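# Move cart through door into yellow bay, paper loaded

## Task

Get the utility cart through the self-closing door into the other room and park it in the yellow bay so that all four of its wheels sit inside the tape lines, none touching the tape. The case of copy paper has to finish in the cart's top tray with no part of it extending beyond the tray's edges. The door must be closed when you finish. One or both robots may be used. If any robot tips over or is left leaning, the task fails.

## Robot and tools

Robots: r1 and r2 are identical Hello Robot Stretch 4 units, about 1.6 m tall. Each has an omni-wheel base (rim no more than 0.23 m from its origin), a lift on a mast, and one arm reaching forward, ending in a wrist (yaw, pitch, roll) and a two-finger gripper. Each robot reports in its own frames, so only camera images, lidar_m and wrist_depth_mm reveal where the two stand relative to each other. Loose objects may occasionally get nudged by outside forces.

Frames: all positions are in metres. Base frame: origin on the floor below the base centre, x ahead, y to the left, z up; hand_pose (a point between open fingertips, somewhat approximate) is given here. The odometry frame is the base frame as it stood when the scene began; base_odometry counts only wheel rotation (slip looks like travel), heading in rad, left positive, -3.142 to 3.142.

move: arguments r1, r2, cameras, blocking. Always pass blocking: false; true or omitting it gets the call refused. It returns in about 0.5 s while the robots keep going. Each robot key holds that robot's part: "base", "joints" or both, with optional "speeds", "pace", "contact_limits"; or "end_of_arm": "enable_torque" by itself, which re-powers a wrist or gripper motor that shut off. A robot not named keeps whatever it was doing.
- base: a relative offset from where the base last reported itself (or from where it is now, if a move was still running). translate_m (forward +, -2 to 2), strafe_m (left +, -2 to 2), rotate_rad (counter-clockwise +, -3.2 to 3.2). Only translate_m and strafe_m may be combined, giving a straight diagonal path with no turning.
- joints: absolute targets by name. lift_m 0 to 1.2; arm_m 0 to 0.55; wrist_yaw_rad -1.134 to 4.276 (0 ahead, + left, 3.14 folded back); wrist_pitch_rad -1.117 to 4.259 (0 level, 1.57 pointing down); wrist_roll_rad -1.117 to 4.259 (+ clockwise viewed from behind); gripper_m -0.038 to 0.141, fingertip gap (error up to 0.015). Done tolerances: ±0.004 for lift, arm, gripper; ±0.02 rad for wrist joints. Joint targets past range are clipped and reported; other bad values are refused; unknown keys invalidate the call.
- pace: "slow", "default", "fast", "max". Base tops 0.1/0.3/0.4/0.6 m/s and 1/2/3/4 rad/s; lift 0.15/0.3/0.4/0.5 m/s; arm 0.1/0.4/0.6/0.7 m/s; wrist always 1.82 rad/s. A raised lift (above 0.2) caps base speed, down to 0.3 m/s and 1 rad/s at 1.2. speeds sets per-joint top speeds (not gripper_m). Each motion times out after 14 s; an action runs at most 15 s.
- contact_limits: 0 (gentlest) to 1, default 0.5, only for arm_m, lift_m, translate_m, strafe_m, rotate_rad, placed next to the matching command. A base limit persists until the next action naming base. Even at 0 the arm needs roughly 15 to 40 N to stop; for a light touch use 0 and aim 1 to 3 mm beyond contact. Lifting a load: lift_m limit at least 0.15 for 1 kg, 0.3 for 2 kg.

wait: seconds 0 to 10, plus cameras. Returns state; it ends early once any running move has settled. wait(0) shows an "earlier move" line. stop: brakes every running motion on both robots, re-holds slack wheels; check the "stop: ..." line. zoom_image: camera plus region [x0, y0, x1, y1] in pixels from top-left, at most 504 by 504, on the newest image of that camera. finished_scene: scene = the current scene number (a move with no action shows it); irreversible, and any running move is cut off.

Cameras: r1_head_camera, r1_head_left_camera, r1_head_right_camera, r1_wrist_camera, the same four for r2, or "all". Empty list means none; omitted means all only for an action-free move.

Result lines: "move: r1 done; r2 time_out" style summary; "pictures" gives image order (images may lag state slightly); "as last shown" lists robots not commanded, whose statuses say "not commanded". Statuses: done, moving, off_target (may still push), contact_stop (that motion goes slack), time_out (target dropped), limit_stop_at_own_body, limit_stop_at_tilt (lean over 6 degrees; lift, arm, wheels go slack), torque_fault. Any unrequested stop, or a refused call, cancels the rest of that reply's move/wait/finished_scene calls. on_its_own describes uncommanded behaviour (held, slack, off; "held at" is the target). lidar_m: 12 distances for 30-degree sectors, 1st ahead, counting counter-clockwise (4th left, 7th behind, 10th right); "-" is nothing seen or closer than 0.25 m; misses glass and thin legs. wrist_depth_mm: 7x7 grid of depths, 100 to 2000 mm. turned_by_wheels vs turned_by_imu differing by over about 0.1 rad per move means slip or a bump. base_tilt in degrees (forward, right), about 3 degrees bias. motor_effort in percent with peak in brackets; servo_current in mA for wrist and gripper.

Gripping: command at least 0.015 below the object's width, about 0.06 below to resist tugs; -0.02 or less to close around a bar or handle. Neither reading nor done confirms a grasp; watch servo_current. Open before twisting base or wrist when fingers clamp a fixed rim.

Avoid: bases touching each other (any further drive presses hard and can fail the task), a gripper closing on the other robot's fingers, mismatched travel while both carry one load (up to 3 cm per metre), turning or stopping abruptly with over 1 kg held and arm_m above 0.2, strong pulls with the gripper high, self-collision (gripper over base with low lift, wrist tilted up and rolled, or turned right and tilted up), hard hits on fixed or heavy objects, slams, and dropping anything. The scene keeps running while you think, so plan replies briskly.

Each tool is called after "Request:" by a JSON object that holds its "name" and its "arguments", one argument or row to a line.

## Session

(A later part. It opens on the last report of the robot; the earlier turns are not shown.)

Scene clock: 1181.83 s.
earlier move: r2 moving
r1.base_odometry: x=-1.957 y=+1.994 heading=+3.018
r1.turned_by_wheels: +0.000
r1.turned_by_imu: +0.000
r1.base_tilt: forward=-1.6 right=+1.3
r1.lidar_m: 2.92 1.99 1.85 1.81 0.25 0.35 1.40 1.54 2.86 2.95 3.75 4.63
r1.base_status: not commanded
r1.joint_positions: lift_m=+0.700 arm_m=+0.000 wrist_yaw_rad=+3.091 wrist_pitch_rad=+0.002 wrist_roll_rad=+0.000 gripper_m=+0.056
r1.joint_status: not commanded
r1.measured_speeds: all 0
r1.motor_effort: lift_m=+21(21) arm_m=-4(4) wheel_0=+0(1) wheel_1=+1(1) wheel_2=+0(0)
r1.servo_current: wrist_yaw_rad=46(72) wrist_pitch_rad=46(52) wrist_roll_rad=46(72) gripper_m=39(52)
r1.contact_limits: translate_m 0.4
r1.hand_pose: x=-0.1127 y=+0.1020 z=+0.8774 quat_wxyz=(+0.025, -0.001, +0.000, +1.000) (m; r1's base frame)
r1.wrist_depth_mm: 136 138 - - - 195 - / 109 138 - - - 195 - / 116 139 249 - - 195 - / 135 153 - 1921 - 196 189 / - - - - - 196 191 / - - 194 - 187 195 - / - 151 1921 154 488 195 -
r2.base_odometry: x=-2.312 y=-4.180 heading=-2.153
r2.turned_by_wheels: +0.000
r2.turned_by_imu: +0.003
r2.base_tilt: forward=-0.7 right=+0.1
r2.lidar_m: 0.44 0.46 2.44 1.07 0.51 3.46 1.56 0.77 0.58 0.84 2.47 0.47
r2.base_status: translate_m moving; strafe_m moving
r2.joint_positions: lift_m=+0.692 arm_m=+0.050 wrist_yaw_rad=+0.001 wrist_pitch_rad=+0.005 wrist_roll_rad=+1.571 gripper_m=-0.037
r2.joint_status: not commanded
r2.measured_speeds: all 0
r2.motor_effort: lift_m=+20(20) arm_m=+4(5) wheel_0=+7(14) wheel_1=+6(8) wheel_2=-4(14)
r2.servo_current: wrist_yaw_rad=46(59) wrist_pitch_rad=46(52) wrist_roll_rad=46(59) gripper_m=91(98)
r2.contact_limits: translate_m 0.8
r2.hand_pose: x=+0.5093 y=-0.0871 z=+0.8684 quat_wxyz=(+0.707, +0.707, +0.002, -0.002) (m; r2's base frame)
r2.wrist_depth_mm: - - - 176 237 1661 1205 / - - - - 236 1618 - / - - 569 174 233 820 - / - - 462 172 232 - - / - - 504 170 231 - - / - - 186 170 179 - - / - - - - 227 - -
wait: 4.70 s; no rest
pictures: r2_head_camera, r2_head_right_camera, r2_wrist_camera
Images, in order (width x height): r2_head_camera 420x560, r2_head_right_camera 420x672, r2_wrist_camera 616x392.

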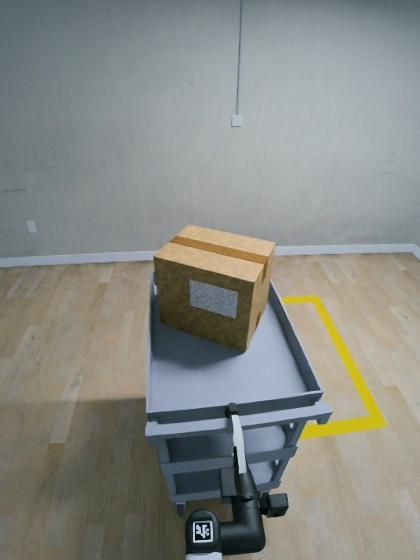

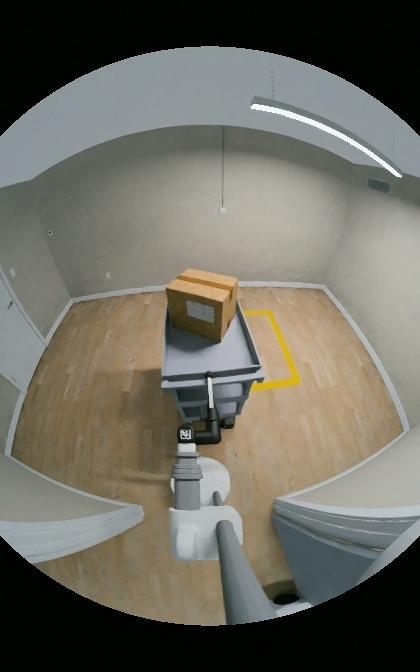

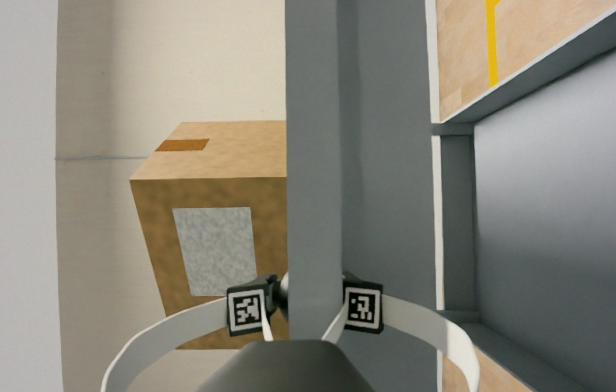

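Request:
{"name": "move", "arguments": {
  "blocking": false,
  "r2": {"base":{"strafe_m":0.13},"contact_limits":{"strafe_m":0.8}}
}}

Request:
{"name": "wait", "arguments": {
  "seconds": 1.6
}}

Request:
{"name": "move", "arguments": {
  "blocking": false,
  "r2": {"base":{"translate_m":0.4,"strafe_m":-0.08},"contact_limits":{"translate_m":0.8},"pace":"slow"}
}}

Request:
{"name": "wait", "arguments": {
  "seconds": 4.8,
  "cameras": ["r2_wrist_camera","r2_head_camera","r2_head_right_camera"]
}}

Scene clock: 1191.77 s.
earlier move: r2 done
move: r2 moving
r1: as last shown
r1.base_tilt: forward=-1.6 right=+1.2
r1.lidar_m: 2.94 1.99 1.86 1.83 0.25 0.35 1.39 1.51 2.86 2.95 3.74 4.62
r1.servo_current: wrist_yaw_rad=39(52) wrist_pitch_rad=39(52) wrist_roll_rad=46(59) gripper_m=39(46)
r1.contact_limits: translate_m 0.4
r1.wrist_depth_mm: 136 138 - - - 195 - / 109 138 - - - 195 - / 116 139 249 - - 195 - / 135 154 - 1863 - 196 189 / - - - - - 196 190 / - - 194 - 187 196 - / - 151 1921 153 484 193 -
r2.base_odometry: x=-2.282 y=-4.200 heading=-2.153
r2.turned_by_wheels: +0.000
r2.turned_by_imu: +0.000
r2.base_tilt: forward=-0.6 right=+0.1
r2.lidar_m: 0.42 2.63 2.41 1.10 0.50 3.64 - 0.85 0.62 0.84 2.52 0.47
r2.base_status: strafe_m moving
r2.joint_positions: lift_m=+0.692 arm_m=+0.050 wrist_yaw_rad=-0.004 wrist_pitch_rad=+0.005 wrist_roll_rad=+1.571 gripper_m=-0.037
r2.joint_status: not commanded
r2.measured_speeds: translate_m=+0.000 strafe_m=+0.141 rotate_rad=+0.001 lift_m=+0.000 arm_m=+0.000 wrist_yaw_rad=-0.016 wrist_pitch_rad=+0.000 wrist_roll_rad=+0.000
r2.motor_effort: lift_m=+20(20) arm_m=+4(4) wheel_0=-17(17) wheel_1=+10(11) wheel_2=-1(4)
r2.servo_current: wrist_yaw_rad=46(59) wrist_pitch_rad=52(52) wrist_roll_rad=33(52) gripper_m=91(98)
r2.contact_limits: strafe_m 0.8
r2.hand_pose: x=+0.5089 y=-0.0887 z=+0.8684 quat_wxyz=(+0.707, +0.707, +0.000, -0.004) (m; r2's base frame)
r2.wrist_depth_mm: - - - 177 237 1576 1160 / - - - - 236 1708 - / - - 564 173 234 842 - / - - 462 173 232 - - / - - 504 171 230 - - / - - 185 169 179 - - / - - - - 228 - -
pictures: none

Scene clock: 1192.90 s.
earlier move: r2 done
r1.base_odometry: x=-1.957 y=+1.994 heading=+3.018
r1.turned_by_wheels: +0.000
r1.turned_by_imu: +0.000
r1.base_tilt: forward=-1.6 right=+1.3
r1.lidar_m: 2.95 1.99 1.85 1.79 0.25 0.35 1.44 1.50 2.88 2.94 3.74 4.62
r1.base_status: not commanded
r1.joint_positions: lift_m=+0.700 arm_m=+0.000 wrist_yaw_rad=+3.091 wrist_pitch_rad=+0.002 wrist_roll_rad=+0.000 gripper_m=+0.056
r1.joint_status: not commanded
r1.measured_speeds: all 0
r1.motor_effort: lift_m=+21(21) arm_m=-4(4) wheel_0=+0(1) wheel_1=+1(1) wheel_2=+0(0)
r1.servo_current: wrist_yaw_rad=59(65) wrist_pitch_rad=46(52) wrist_roll_rad=39(65) gripper_m=39(52)
r1.contact_limits: translate_m 0.4
r1.hand_pose: x=-0.1127 y=+0.1020 z=+0.8774 quat_wxyz=(+0.025, -0.001, +0.000, +1.000) (m; r1's base frame)
r1.wrist_depth_mm: 136 138 - - - 195 - / 109 138 - - - 194 - / 116 139 249 - - 196 - / 135 153 1576 - - 196 190 / - - - - - 196 191 / - - 193 - 187 196 - / - 152 1708 154 488 194 -
r2.base_odometry: x=-2.204 y=-4.252 heading=-2.153
r2.turned_by_wheels: +0.000
r2.turned_by_imu: +0.000
r2.base_tilt: forward=-0.6 right=+0.1
r2.lidar_m: 0.44 2.65 2.31 1.08 0.42 0.45 - 0.98 0.69 0.85 2.62 0.46
r2.base_status: done
r2.joint_positions: lift_m=+0.692 arm_m=+0.050 wrist_yaw_rad=-0.002 wrist_pitch_rad=+0.005 wrist_roll_rad=+1.571 gripper_m=-0.037
r2.joint_status: not commanded
r2.measured_speeds: all 0
r2.motor_effort: lift_m=+20(20) arm_m=+4(4) wheel_0=-5(17) wheel_1=+0(11) wheel_2=+0(4)
r2.servo_current: wrist_yaw_rad=46(59) wrist_pitch_rad=39(52) wrist_roll_rad=39(52) gripper_m=91(98)
r2.contact_limits: strafe_m 0.8
r2.hand_pose: x=+0.5091 y=-0.0881 z=+0.8684 quat_wxyz=(+0.707, +0.707, +0.001, -0.003) (m; r2's base frame)
r2.wrist_depth_mm: - - - 153 211 1537 - / - - 564 157 215 - - / - 484 455 160 220 - - / - - 488 163 223 - - / - - 554 166 227 - - / - - 186 169 178 - - / - - - - 236 1618 484
wait: 1.13 of 1.6 s (r2 has come to rest)
pictures: none

Scene clock: 1193.40 s.
move: r2 moving
r1: as last shown
r1.lidar_m: 2.92 1.99 1.84 1.79 0.25 0.32 1.46 1.50 2.86 2.95 3.76 4.63
r1.servo_current: wrist_yaw_rad=39(65) wrist_pitch_rad=33(46) wrist_roll_rad=59(59) gripper_m=46(46)
r1.contact_limits: translate_m 0.4
r1.wrist_depth_mm: 136 138 - - - 195 - / 109 138 - - - 195 - / 116 139 249 - - 195 - / 135 153 1537 - - 195 189 / - - - - - 196 191 / - - 195 - 187 196 - / - 152 1708 153 484 194 -
r2.base_odometry: x=-2.212 y=-4.261 heading=-2.153
r2.turned_by_wheels: +0.000
r2.turned_by_imu: +0.001
r2.base_tilt: forward=-0.6 right=+0.1
r2.lidar_m: 0.45 2.64 2.33 1.18 0.43 0.46 - 1.01 0.70 0.89 2.62 0.44
r2.base_status: translate_m moving; strafe_m moving
r2.joint_positions: lift_m=+0.692 arm_m=+0.050 wrist_yaw_rad=-0.002 wrist_pitch_rad=+0.005 wrist_roll_rad=+1.571 gripper_m=-0.037
r2.joint_status: not commanded
r2.measured_speeds: translate_m=+0.050 strafe_m=-0.010 rotate_rad=+0.004 lift_m=+0.000 arm_m=+0.000 wrist_yaw_rad=+0.000 wrist_pitch_rad=+0.000 wrist_roll_rad=+0.000
r2.motor_effort: lift_m=+20(20) arm_m=+4(4) wheel_0=+8(9) wheel_1=+6(7) wheel_2=-12(15)
r2.servo_current: wrist_yaw_rad=46(52) wrist_pitch_rad=52(52) wrist_roll_rad=39(59) gripper_m=91(98)
r2.contact_limits: translate_m 0.8
r2.hand_pose: x=+0.5091 y=-0.0881 z=+0.8684 quat_wxyz=(+0.707, +0.707, +0.001, -0.003) (m; r2's base frame)
r2.wrist_depth_mm: - - - 154 211 1537 - / - - 569 156 215 768 - / - 484 452 160 220 - - / - - 480 163 223 - - / - - 554 166 229 - - / - - 185 168 179 - - / - - - - 236 1618 488
pictures: none

Scene clock: 1198.20 s.
earlier move: r2 moving
r1.base_odometry: x=-1.957 y=+1.994 heading=+3.018
r1.turned_by_wheels: +0.000
r1.turned_by_imu: +0.000
r1.base_tilt: forward=-1.6 right=+1.3
r1.lidar_m: 2.94 2.00 1.86 1.82 0.25 0.31 1.54 1.55 2.86 2.92 3.75 4.64
r1.base_status: not commanded
r1.joint_positions: lift_m=+0.700 arm_m=+0.000 wrist_yaw_rad=+3.091 wrist_pitch_rad=+0.002 wrist_roll_rad=+0.000 gripper_m=+0.056
r1.joint_status: not commanded
r1.measured_speeds: all 0
r1.motor_effort: lift_m=+21(21) arm_m=-4(4) wheel_0=+0(1) wheel_1=+1(1) wheel_2=+0(0)
r1.servo_current: wrist_yaw_rad=52(65) wrist_pitch_rad=46(52) wrist_roll_rad=52(65) gripper_m=46(52)
r1.contact_limits: translate_m 0.4
r1.hand_pose: x=-0.1127 y=+0.1020 z=+0.8774 quat_wxyz=(+0.025, -0.001, +0.000, +1.000) (m; r1's base frame)
r1.wrist_depth_mm: 136 138 - - - 195 - / 109 138 - - - 195 - / 116 139 250 - - 195 - / 135 153 - - - 195 190 / - - - - - 196 191 / - - 194 - 187 196 - / - 152 1983 153 484 194 -
r2.base_odometry: x=-2.490 y=-4.542 heading=-2.152
r2.turned_by_wheels: +0.000
r2.turned_by_imu: +0.003
r2.base_tilt: forward=-0.7 right=+0.0
r2.lidar_m: 0.42 0.42 2.41 2.30 0.95 0.77 1.83 0.84 0.89 2.20 2.51 0.49
r2.base_status: translate_m moving; strafe_m moving
r2.joint_positions: lift_m=+0.692 arm_m=+0.050 wrist_yaw_rad=+0.001 wrist_pitch_rad=+0.005 wrist_roll_rad=+1.571 gripper_m=-0.037
r2.joint_status: not commanded
r2.measured_speeds: all 0
r2.motor_effort: lift_m=+20(20) arm_m=+4(4) wheel_0=+9(13) wheel_1=+2(8) wheel_2=-6(15)
r2.servo_current: wrist_yaw_rad=39(65) wrist_pitch_rad=46(52) wrist_roll_rad=39(59) gripper_m=91(104)
r2.contact_limits: translate_m 0.8
r2.hand_pose: x=+0.5094 y=-0.0871 z=+0.8684 quat_wxyz=(+0.707, +0.707, +0.002, -0.002) (m; r2's base frame)
r2.wrist_depth_mm: - - - 185 248 1661 1182 / - - - 181 245 1708 517 / - - 591 179 239 732 - / - 466 469 177 236 831 - / - 488 492 173 230 - - / - 512 186 170 179 788 - / - - 569 - 225 - -
wait: 4.80 s; no rest
pictures: r2_head_camera, r2_head_right_camera, r2_wrist_camera
Images, in order (width x height): r2_head_camera 420x560, r2_head_right_camera 420x672, r2_wrist_camera 616x392.

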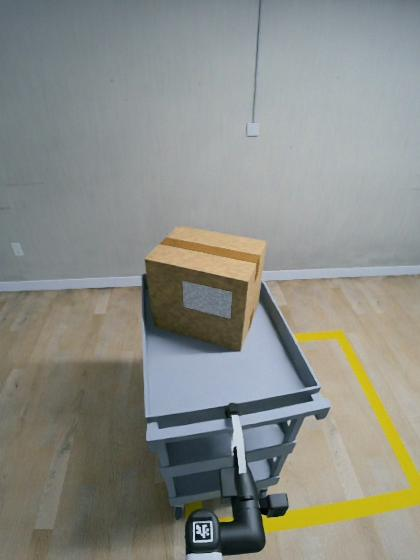

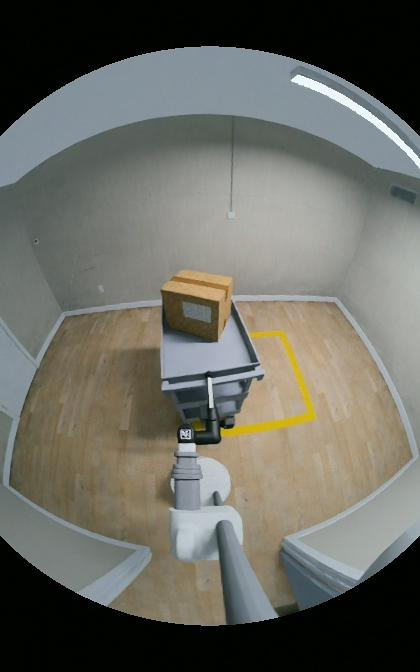

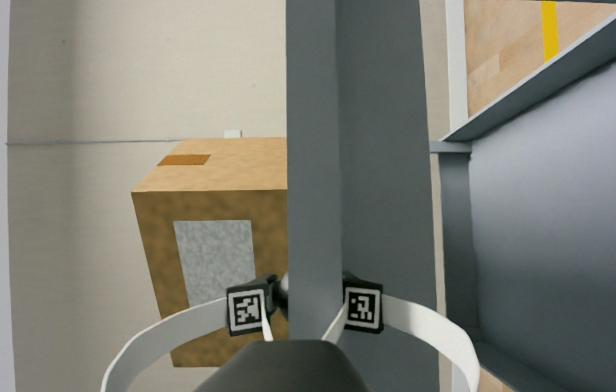

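Request:
{"name": "move", "arguments": {
  "blocking": false,
  "r2": {"base":{"strafe_m":0.38},"contact_limits":{"strafe_m":0.8}}
}}

Request:
{"name": "wait", "arguments": {
  "seconds": 2.4
}}

Request:
{"name": "move", "arguments": {
  "blocking": false,
  "r2": {"base":{"translate_m":0.4,"strafe_m":-0.17},"contact_limits":{"translate_m":0.8},"pace":"slow"}
}}

Request:
{"name": "wait", "arguments": {
  "seconds": 5,
  "cameras": ["r2_wrist_camera","r2_head_camera","r2_head_right_camera"]
}}

Scene clock: 1216.27 s.
earlier move: r2 done
move: r2 moving
r1: as last shown
r1.lidar_m: 2.92 2.01 1.85 1.81 0.25 0.32 1.58 1.53 2.86 2.95 3.73 4.62
r1.motor_effort: lift_m=+21(21) arm_m=-3(4) wheel_0=+0(0) wheel_1=+1(1) wheel_2=+0(0)
r1.servo_current: wrist_yaw_rad=52(65) wrist_pitch_rad=39(46) wrist_roll_rad=52(65) gripper_m=39(46)
r1.contact_limits: translate_m 0.4
r1.wrist_depth_mm: 136 138 - - - 195 - / 109 138 - - - 193 - / 116 139 248 - - 195 - / 135 153 - - - 195 190 / - - - - - 195 190 / - - 194 - 188 196 - / - 152 1921 153 480 194 -
r2.base_odometry: x=-2.460 y=-4.562 heading=-2.153
r2.turned_by_wheels: +0.000
r2.turned_by_imu: +0.000
r2.base_tilt: forward=-0.7 right=+0.0
r2.lidar_m: 0.42 2.25 2.36 2.27 0.95 0.75 1.90 0.90 0.90 2.22 2.56 0.49
r2.base_status: strafe_m moving
r2.joint_positions: lift_m=+0.692 arm_m=+0.050 wrist_yaw_rad=-0.005 wrist_pitch_rad=+0.005 wrist_roll_rad=+1.571 gripper_m=-0.037
r2.joint_status: not commanded
r2.measured_speeds: translate_m=+0.000 strafe_m=+0.142 rotate_rad=-0.002 lift_m=+0.000 arm_m=+0.000 wrist_yaw_rad=-0.018 wrist_pitch_rad=+0.000 wrist_roll_rad=+0.000
r2.motor_effort: lift_m=+20(20) arm_m=+4(4) wheel_0=-14(15) wheel_1=+11(11) wheel_2=-1(3)
r2.servo_current: wrist_yaw_rad=46(52) wrist_pitch_rad=39(52) wrist_roll_rad=46(52) gripper_m=91(98)
r2.contact_limits: strafe_m 0.8
r2.hand_pose: x=+0.5089 y=-0.0888 z=+0.8684 quat_wxyz=(+0.707, +0.707, +0.000, -0.004) (m; r2's base frame)
r2.wrist_depth_mm: - - - 184 248 1537 1182 / - - - 181 244 1661 512 / - - 585 179 239 778 - / - 466 466 176 235 831 - / - 496 492 173 231 - - / - 512 184 169 180 - - / - - 569 - 224 - -
pictures: none

Scene clock: 1218.37 s.
earlier move: r2 done
r1.base_odometry: x=-1.957 y=+1.994 heading=+3.018
r1.turned_by_wheels: +0.000
r1.turned_by_imu: +0.000
r1.base_tilt: forward=-1.6 right=+1.3
r1.lidar_m: 2.88 1.99 1.87 1.81 0.25 0.34 1.57 1.51 2.85 2.93 3.77 4.62
r1.base_status: not commanded
r1.joint_positions: lift_m=+0.700 arm_m=+0.000 wrist_yaw_rad=+3.091 wrist_pitch_rad=+0.002 wrist_roll_rad=+0.000 gripper_m=+0.056
r1.joint_status: not commanded
r1.measured_speeds: all 0
r1.motor_effort: lift_m=+21(21) arm_m=-4(4) wheel_0=+0(1) wheel_1=+0(1) wheel_2=+0(0)
r1.servo_current: wrist_yaw_rad=46(65) wrist_pitch_rad=39(46) wrist_roll_rad=59(72) gripper_m=39(46)
r1.contact_limits: translate_m 0.4
r1.hand_pose: x=-0.1127 y=+0.1020 z=+0.8774 quat_wxyz=(+0.025, -0.001, +0.000, +1.000) (m; r1's base frame)
r1.wrist_depth_mm: 135 138 - - - 195 - / 109 138 - - - 194 - / 116 139 249 - - 195 - / 135 153 - - - 196 190 / - - - - - 196 190 / - - 193 - 187 196 - / - 152 1921 153 488 194 -
r2.base_odometry: x=-2.173 y=-4.751 heading=-2.153
r2.turned_by_wheels: +0.000
r2.turned_by_imu: +0.000
r2.base_tilt: forward=-0.6 right=+0.0
r2.lidar_m: 0.50 2.23 2.04 1.94 0.97 0.70 0.64 1.41 1.16 2.28 2.91 0.42
r2.base_status: done
r2.joint_positions: lift_m=+0.692 arm_m=+0.050 wrist_yaw_rad=-0.003 wrist_pitch_rad=+0.005 wrist_roll_rad=+1.571 gripper_m=-0.037
r2.joint_status: not commanded
r2.measured_speeds: all 0
r2.motor_effort: lift_m=+20(20) arm_m=+4(4) wheel_0=-3(19) wheel_1=+1(11) wheel_2=+0(3)
r2.servo_current: wrist_yaw_rad=39(65) wrist_pitch_rad=39(52) wrist_roll_rad=33(59) gripper_m=91(104)
r2.contact_limits: strafe_m 0.8
r2.hand_pose: x=+0.5090 y=-0.0883 z=+0.8684 quat_wxyz=(+0.707, +0.707, +0.001, -0.003) (m; r2's base frame)
r2.wrist_depth_mm: - 407 418 116 170 - - / - 399 402 123 181 - - / - 469 469 131 192 - - / - - 585 141 206 - - / - - - 150 222 1618 - / - - 182 166 178 1499 504 / - - - - - 1576 1205
wait: 2.10 of 2.4 s (r2 has come to rest)
pictures: none

Scene clock: 1218.87 s.
move: r2 moving
r1: as last shown
r1.lidar_m: 2.94 1.97 1.85 1.78 0.25 0.34 1.59 1.53 2.88 2.92 3.76 4.64
r1.motor_effort: lift_m=+21(21) arm_m=-4(4) wheel_0=+0(0) wheel_1=+0(1) wheel_2=+0(0)
r1.servo_current: wrist_yaw_rad=46(59) wrist_pitch_rad=39(52) wrist_roll_rad=33(52) gripper_m=46(46)
r1.contact_limits: translate_m 0.4
r1.wrist_depth_mm: 136 138 - - - 195 - / 109 138 - - - 194 - / 116 139 249 - - 196 - / 135 153 - - - 195 190 / - - - - - 196 191 / - - 194 - 187 196 - / - 152 1863 153 484 193 -
r2.base_odometry: x=-2.184 y=-4.758 heading=-2.152
r2.turned_by_wheels: +0.000
r2.turned_by_imu: +0.000
r2.base_tilt: forward=-0.7 right=+0.1
r2.lidar_m: 0.47 2.21 2.01 1.92 0.97 0.69 0.65 1.40 1.17 2.34 2.90 0.42
r2.base_status: translate_m moving; strafe_m moving
r2.joint_positions: lift_m=+0.692 arm_m=+0.050 wrist_yaw_rad=-0.003 wrist_pitch_rad=+0.005 wrist_roll_rad=+1.571 gripper_m=-0.037
r2.joint_status: not commanded
r2.measured_speeds: translate_m=+0.049 strafe_m=-0.021 rotate_rad=-0.002 lift_m=+0.000 arm_m=+0.000 wrist_yaw_rad=+0.000 wrist_pitch_rad=+0.000 wrist_roll_rad=+0.000
r2.motor_effort: lift_m=+20(20) arm_m=+4(4) wheel_0=+10(11) wheel_1=+6(6) wheel_2=-11(12)
r2.servo_current: wrist_yaw_rad=52(52) wrist_pitch_rad=52(52) wrist_roll_rad=46(59) gripper_m=91(98)
r2.contact_limits: translate_m 0.8
r2.hand_pose: x=+0.5090 y=-0.0883 z=+0.8684 quat_wxyz=(+0.707, +0.707, +0.001, -0.003) (m; r2's base frame)
r2.wrist_depth_mm: - 413 421 115 168 - - / - 394 402 122 179 - - / - 466 477 129 191 - - / - - 580 140 206 - - / - - - 149 221 1661 - / - - 182 164 178 1499 504 / - - - - - 1618 1229
pictures: none

Scene clock: 1223.87 s.
earlier move: r2 moving
r1.base_odometry: x=-1.957 y=+1.994 heading=+3.018
r1.turned_by_wheels: +0.000
r1.turned_by_imu: +0.000
r1.base_tilt: forward=-1.6 right=+1.3
r1.lidar_m: 2.94 2.01 1.84 1.84 0.25 0.31 1.57 1.52 2.88 2.93 3.73 4.64
r1.base_status: not commanded
r1.joint_positions: lift_m=+0.700 arm_m=+0.000 wrist_yaw_rad=+3.091 wrist_pitch_rad=+0.002 wrist_roll_rad=+0.000 gripper_m=+0.056
r1.joint_status: not commanded
r1.measured_speeds: all 0
r1.motor_effort: lift_m=+21(21) arm_m=-4(4) wheel_0=+0(1) wheel_1=+0(1) wheel_2=+0(0)
r1.servo_current: wrist_yaw_rad=39(72) wrist_pitch_rad=46(52) wrist_roll_rad=46(65) gripper_m=33(46)
r1.contact_limits: translate_m 0.4
r1.hand_pose: x=-0.1127 y=+0.1020 z=+0.8774 quat_wxyz=(+0.025, -0.001, +0.000, +1.000) (m; r1's base frame)
r1.wrist_depth_mm: 136 138 - - - 195 - / 109 138 - - - 195 - / 116 139 250 - - 195 - / 135 153 - - - 195 190 / - - - - - 196 191 / - - 194 - 187 196 - / - 152 1921 154 488 193 -
r2.base_odometry: x=-2.534 y=-4.992 heading=-2.152
r2.turned_by_wheels: +0.000
r2.turned_by_imu: +0.003
r2.base_tilt: forward=-0.7 right=+0.1
r2.lidar_m: 0.46 1.82 2.20 2.09 1.55 1.09 1.07 1.28 1.45 2.63 2.62 0.46
r2.base_status: translate_m moving; strafe_m moving
r2.joint_positions: lift_m=+0.692 arm_m=+0.050 wrist_yaw_rad=+0.002 wrist_pitch_rad=+0.005 wrist_roll_rad=+1.571 gripper_m=-0.037
r2.joint_status: not commanded
r2.measured_speeds: all 0
r2.motor_effort: lift_m=+20(20) arm_m=+4(4) wheel_0=+4(15) wheel_1=+5(8) wheel_2=-3(13)
r2.servo_current: wrist_yaw_rad=52(59) wrist_pitch_rad=52(52) wrist_roll_rad=39(65) gripper_m=91(98)
r2.contact_limits: translate_m 0.8
r2.hand_pose: x=+0.5094 y=-0.0869 z=+0.8684 quat_wxyz=(+0.707, +0.707, +0.003, -0.001) (m; r2's base frame)
r2.wrist_depth_mm: - - - 142 198 - - / - 484 480 146 203 - - / - 439 439 150 211 - - / - 496 500 158 217 - - / - - 591 163 225 - - / - - 183 168 179 559 521 / - - - - 242 1499 1118
wait: 5.00 s; no rest
pictures: r2_head_camera, r2_head_right_camera, r2_wrist_camera
Images, in order (width x height): r2_head_camera 420x560, r2_head_right_camera 420x672, r2_wrist_camera 616x392.

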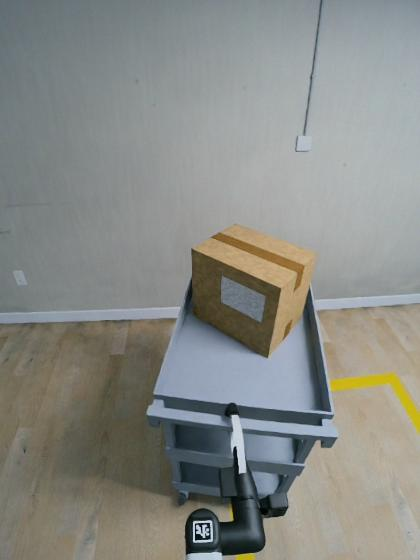

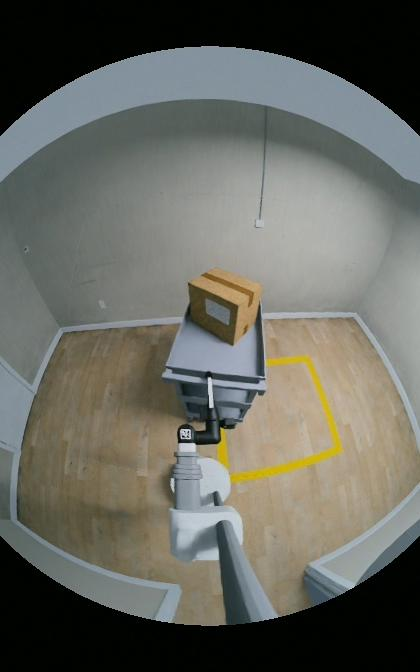

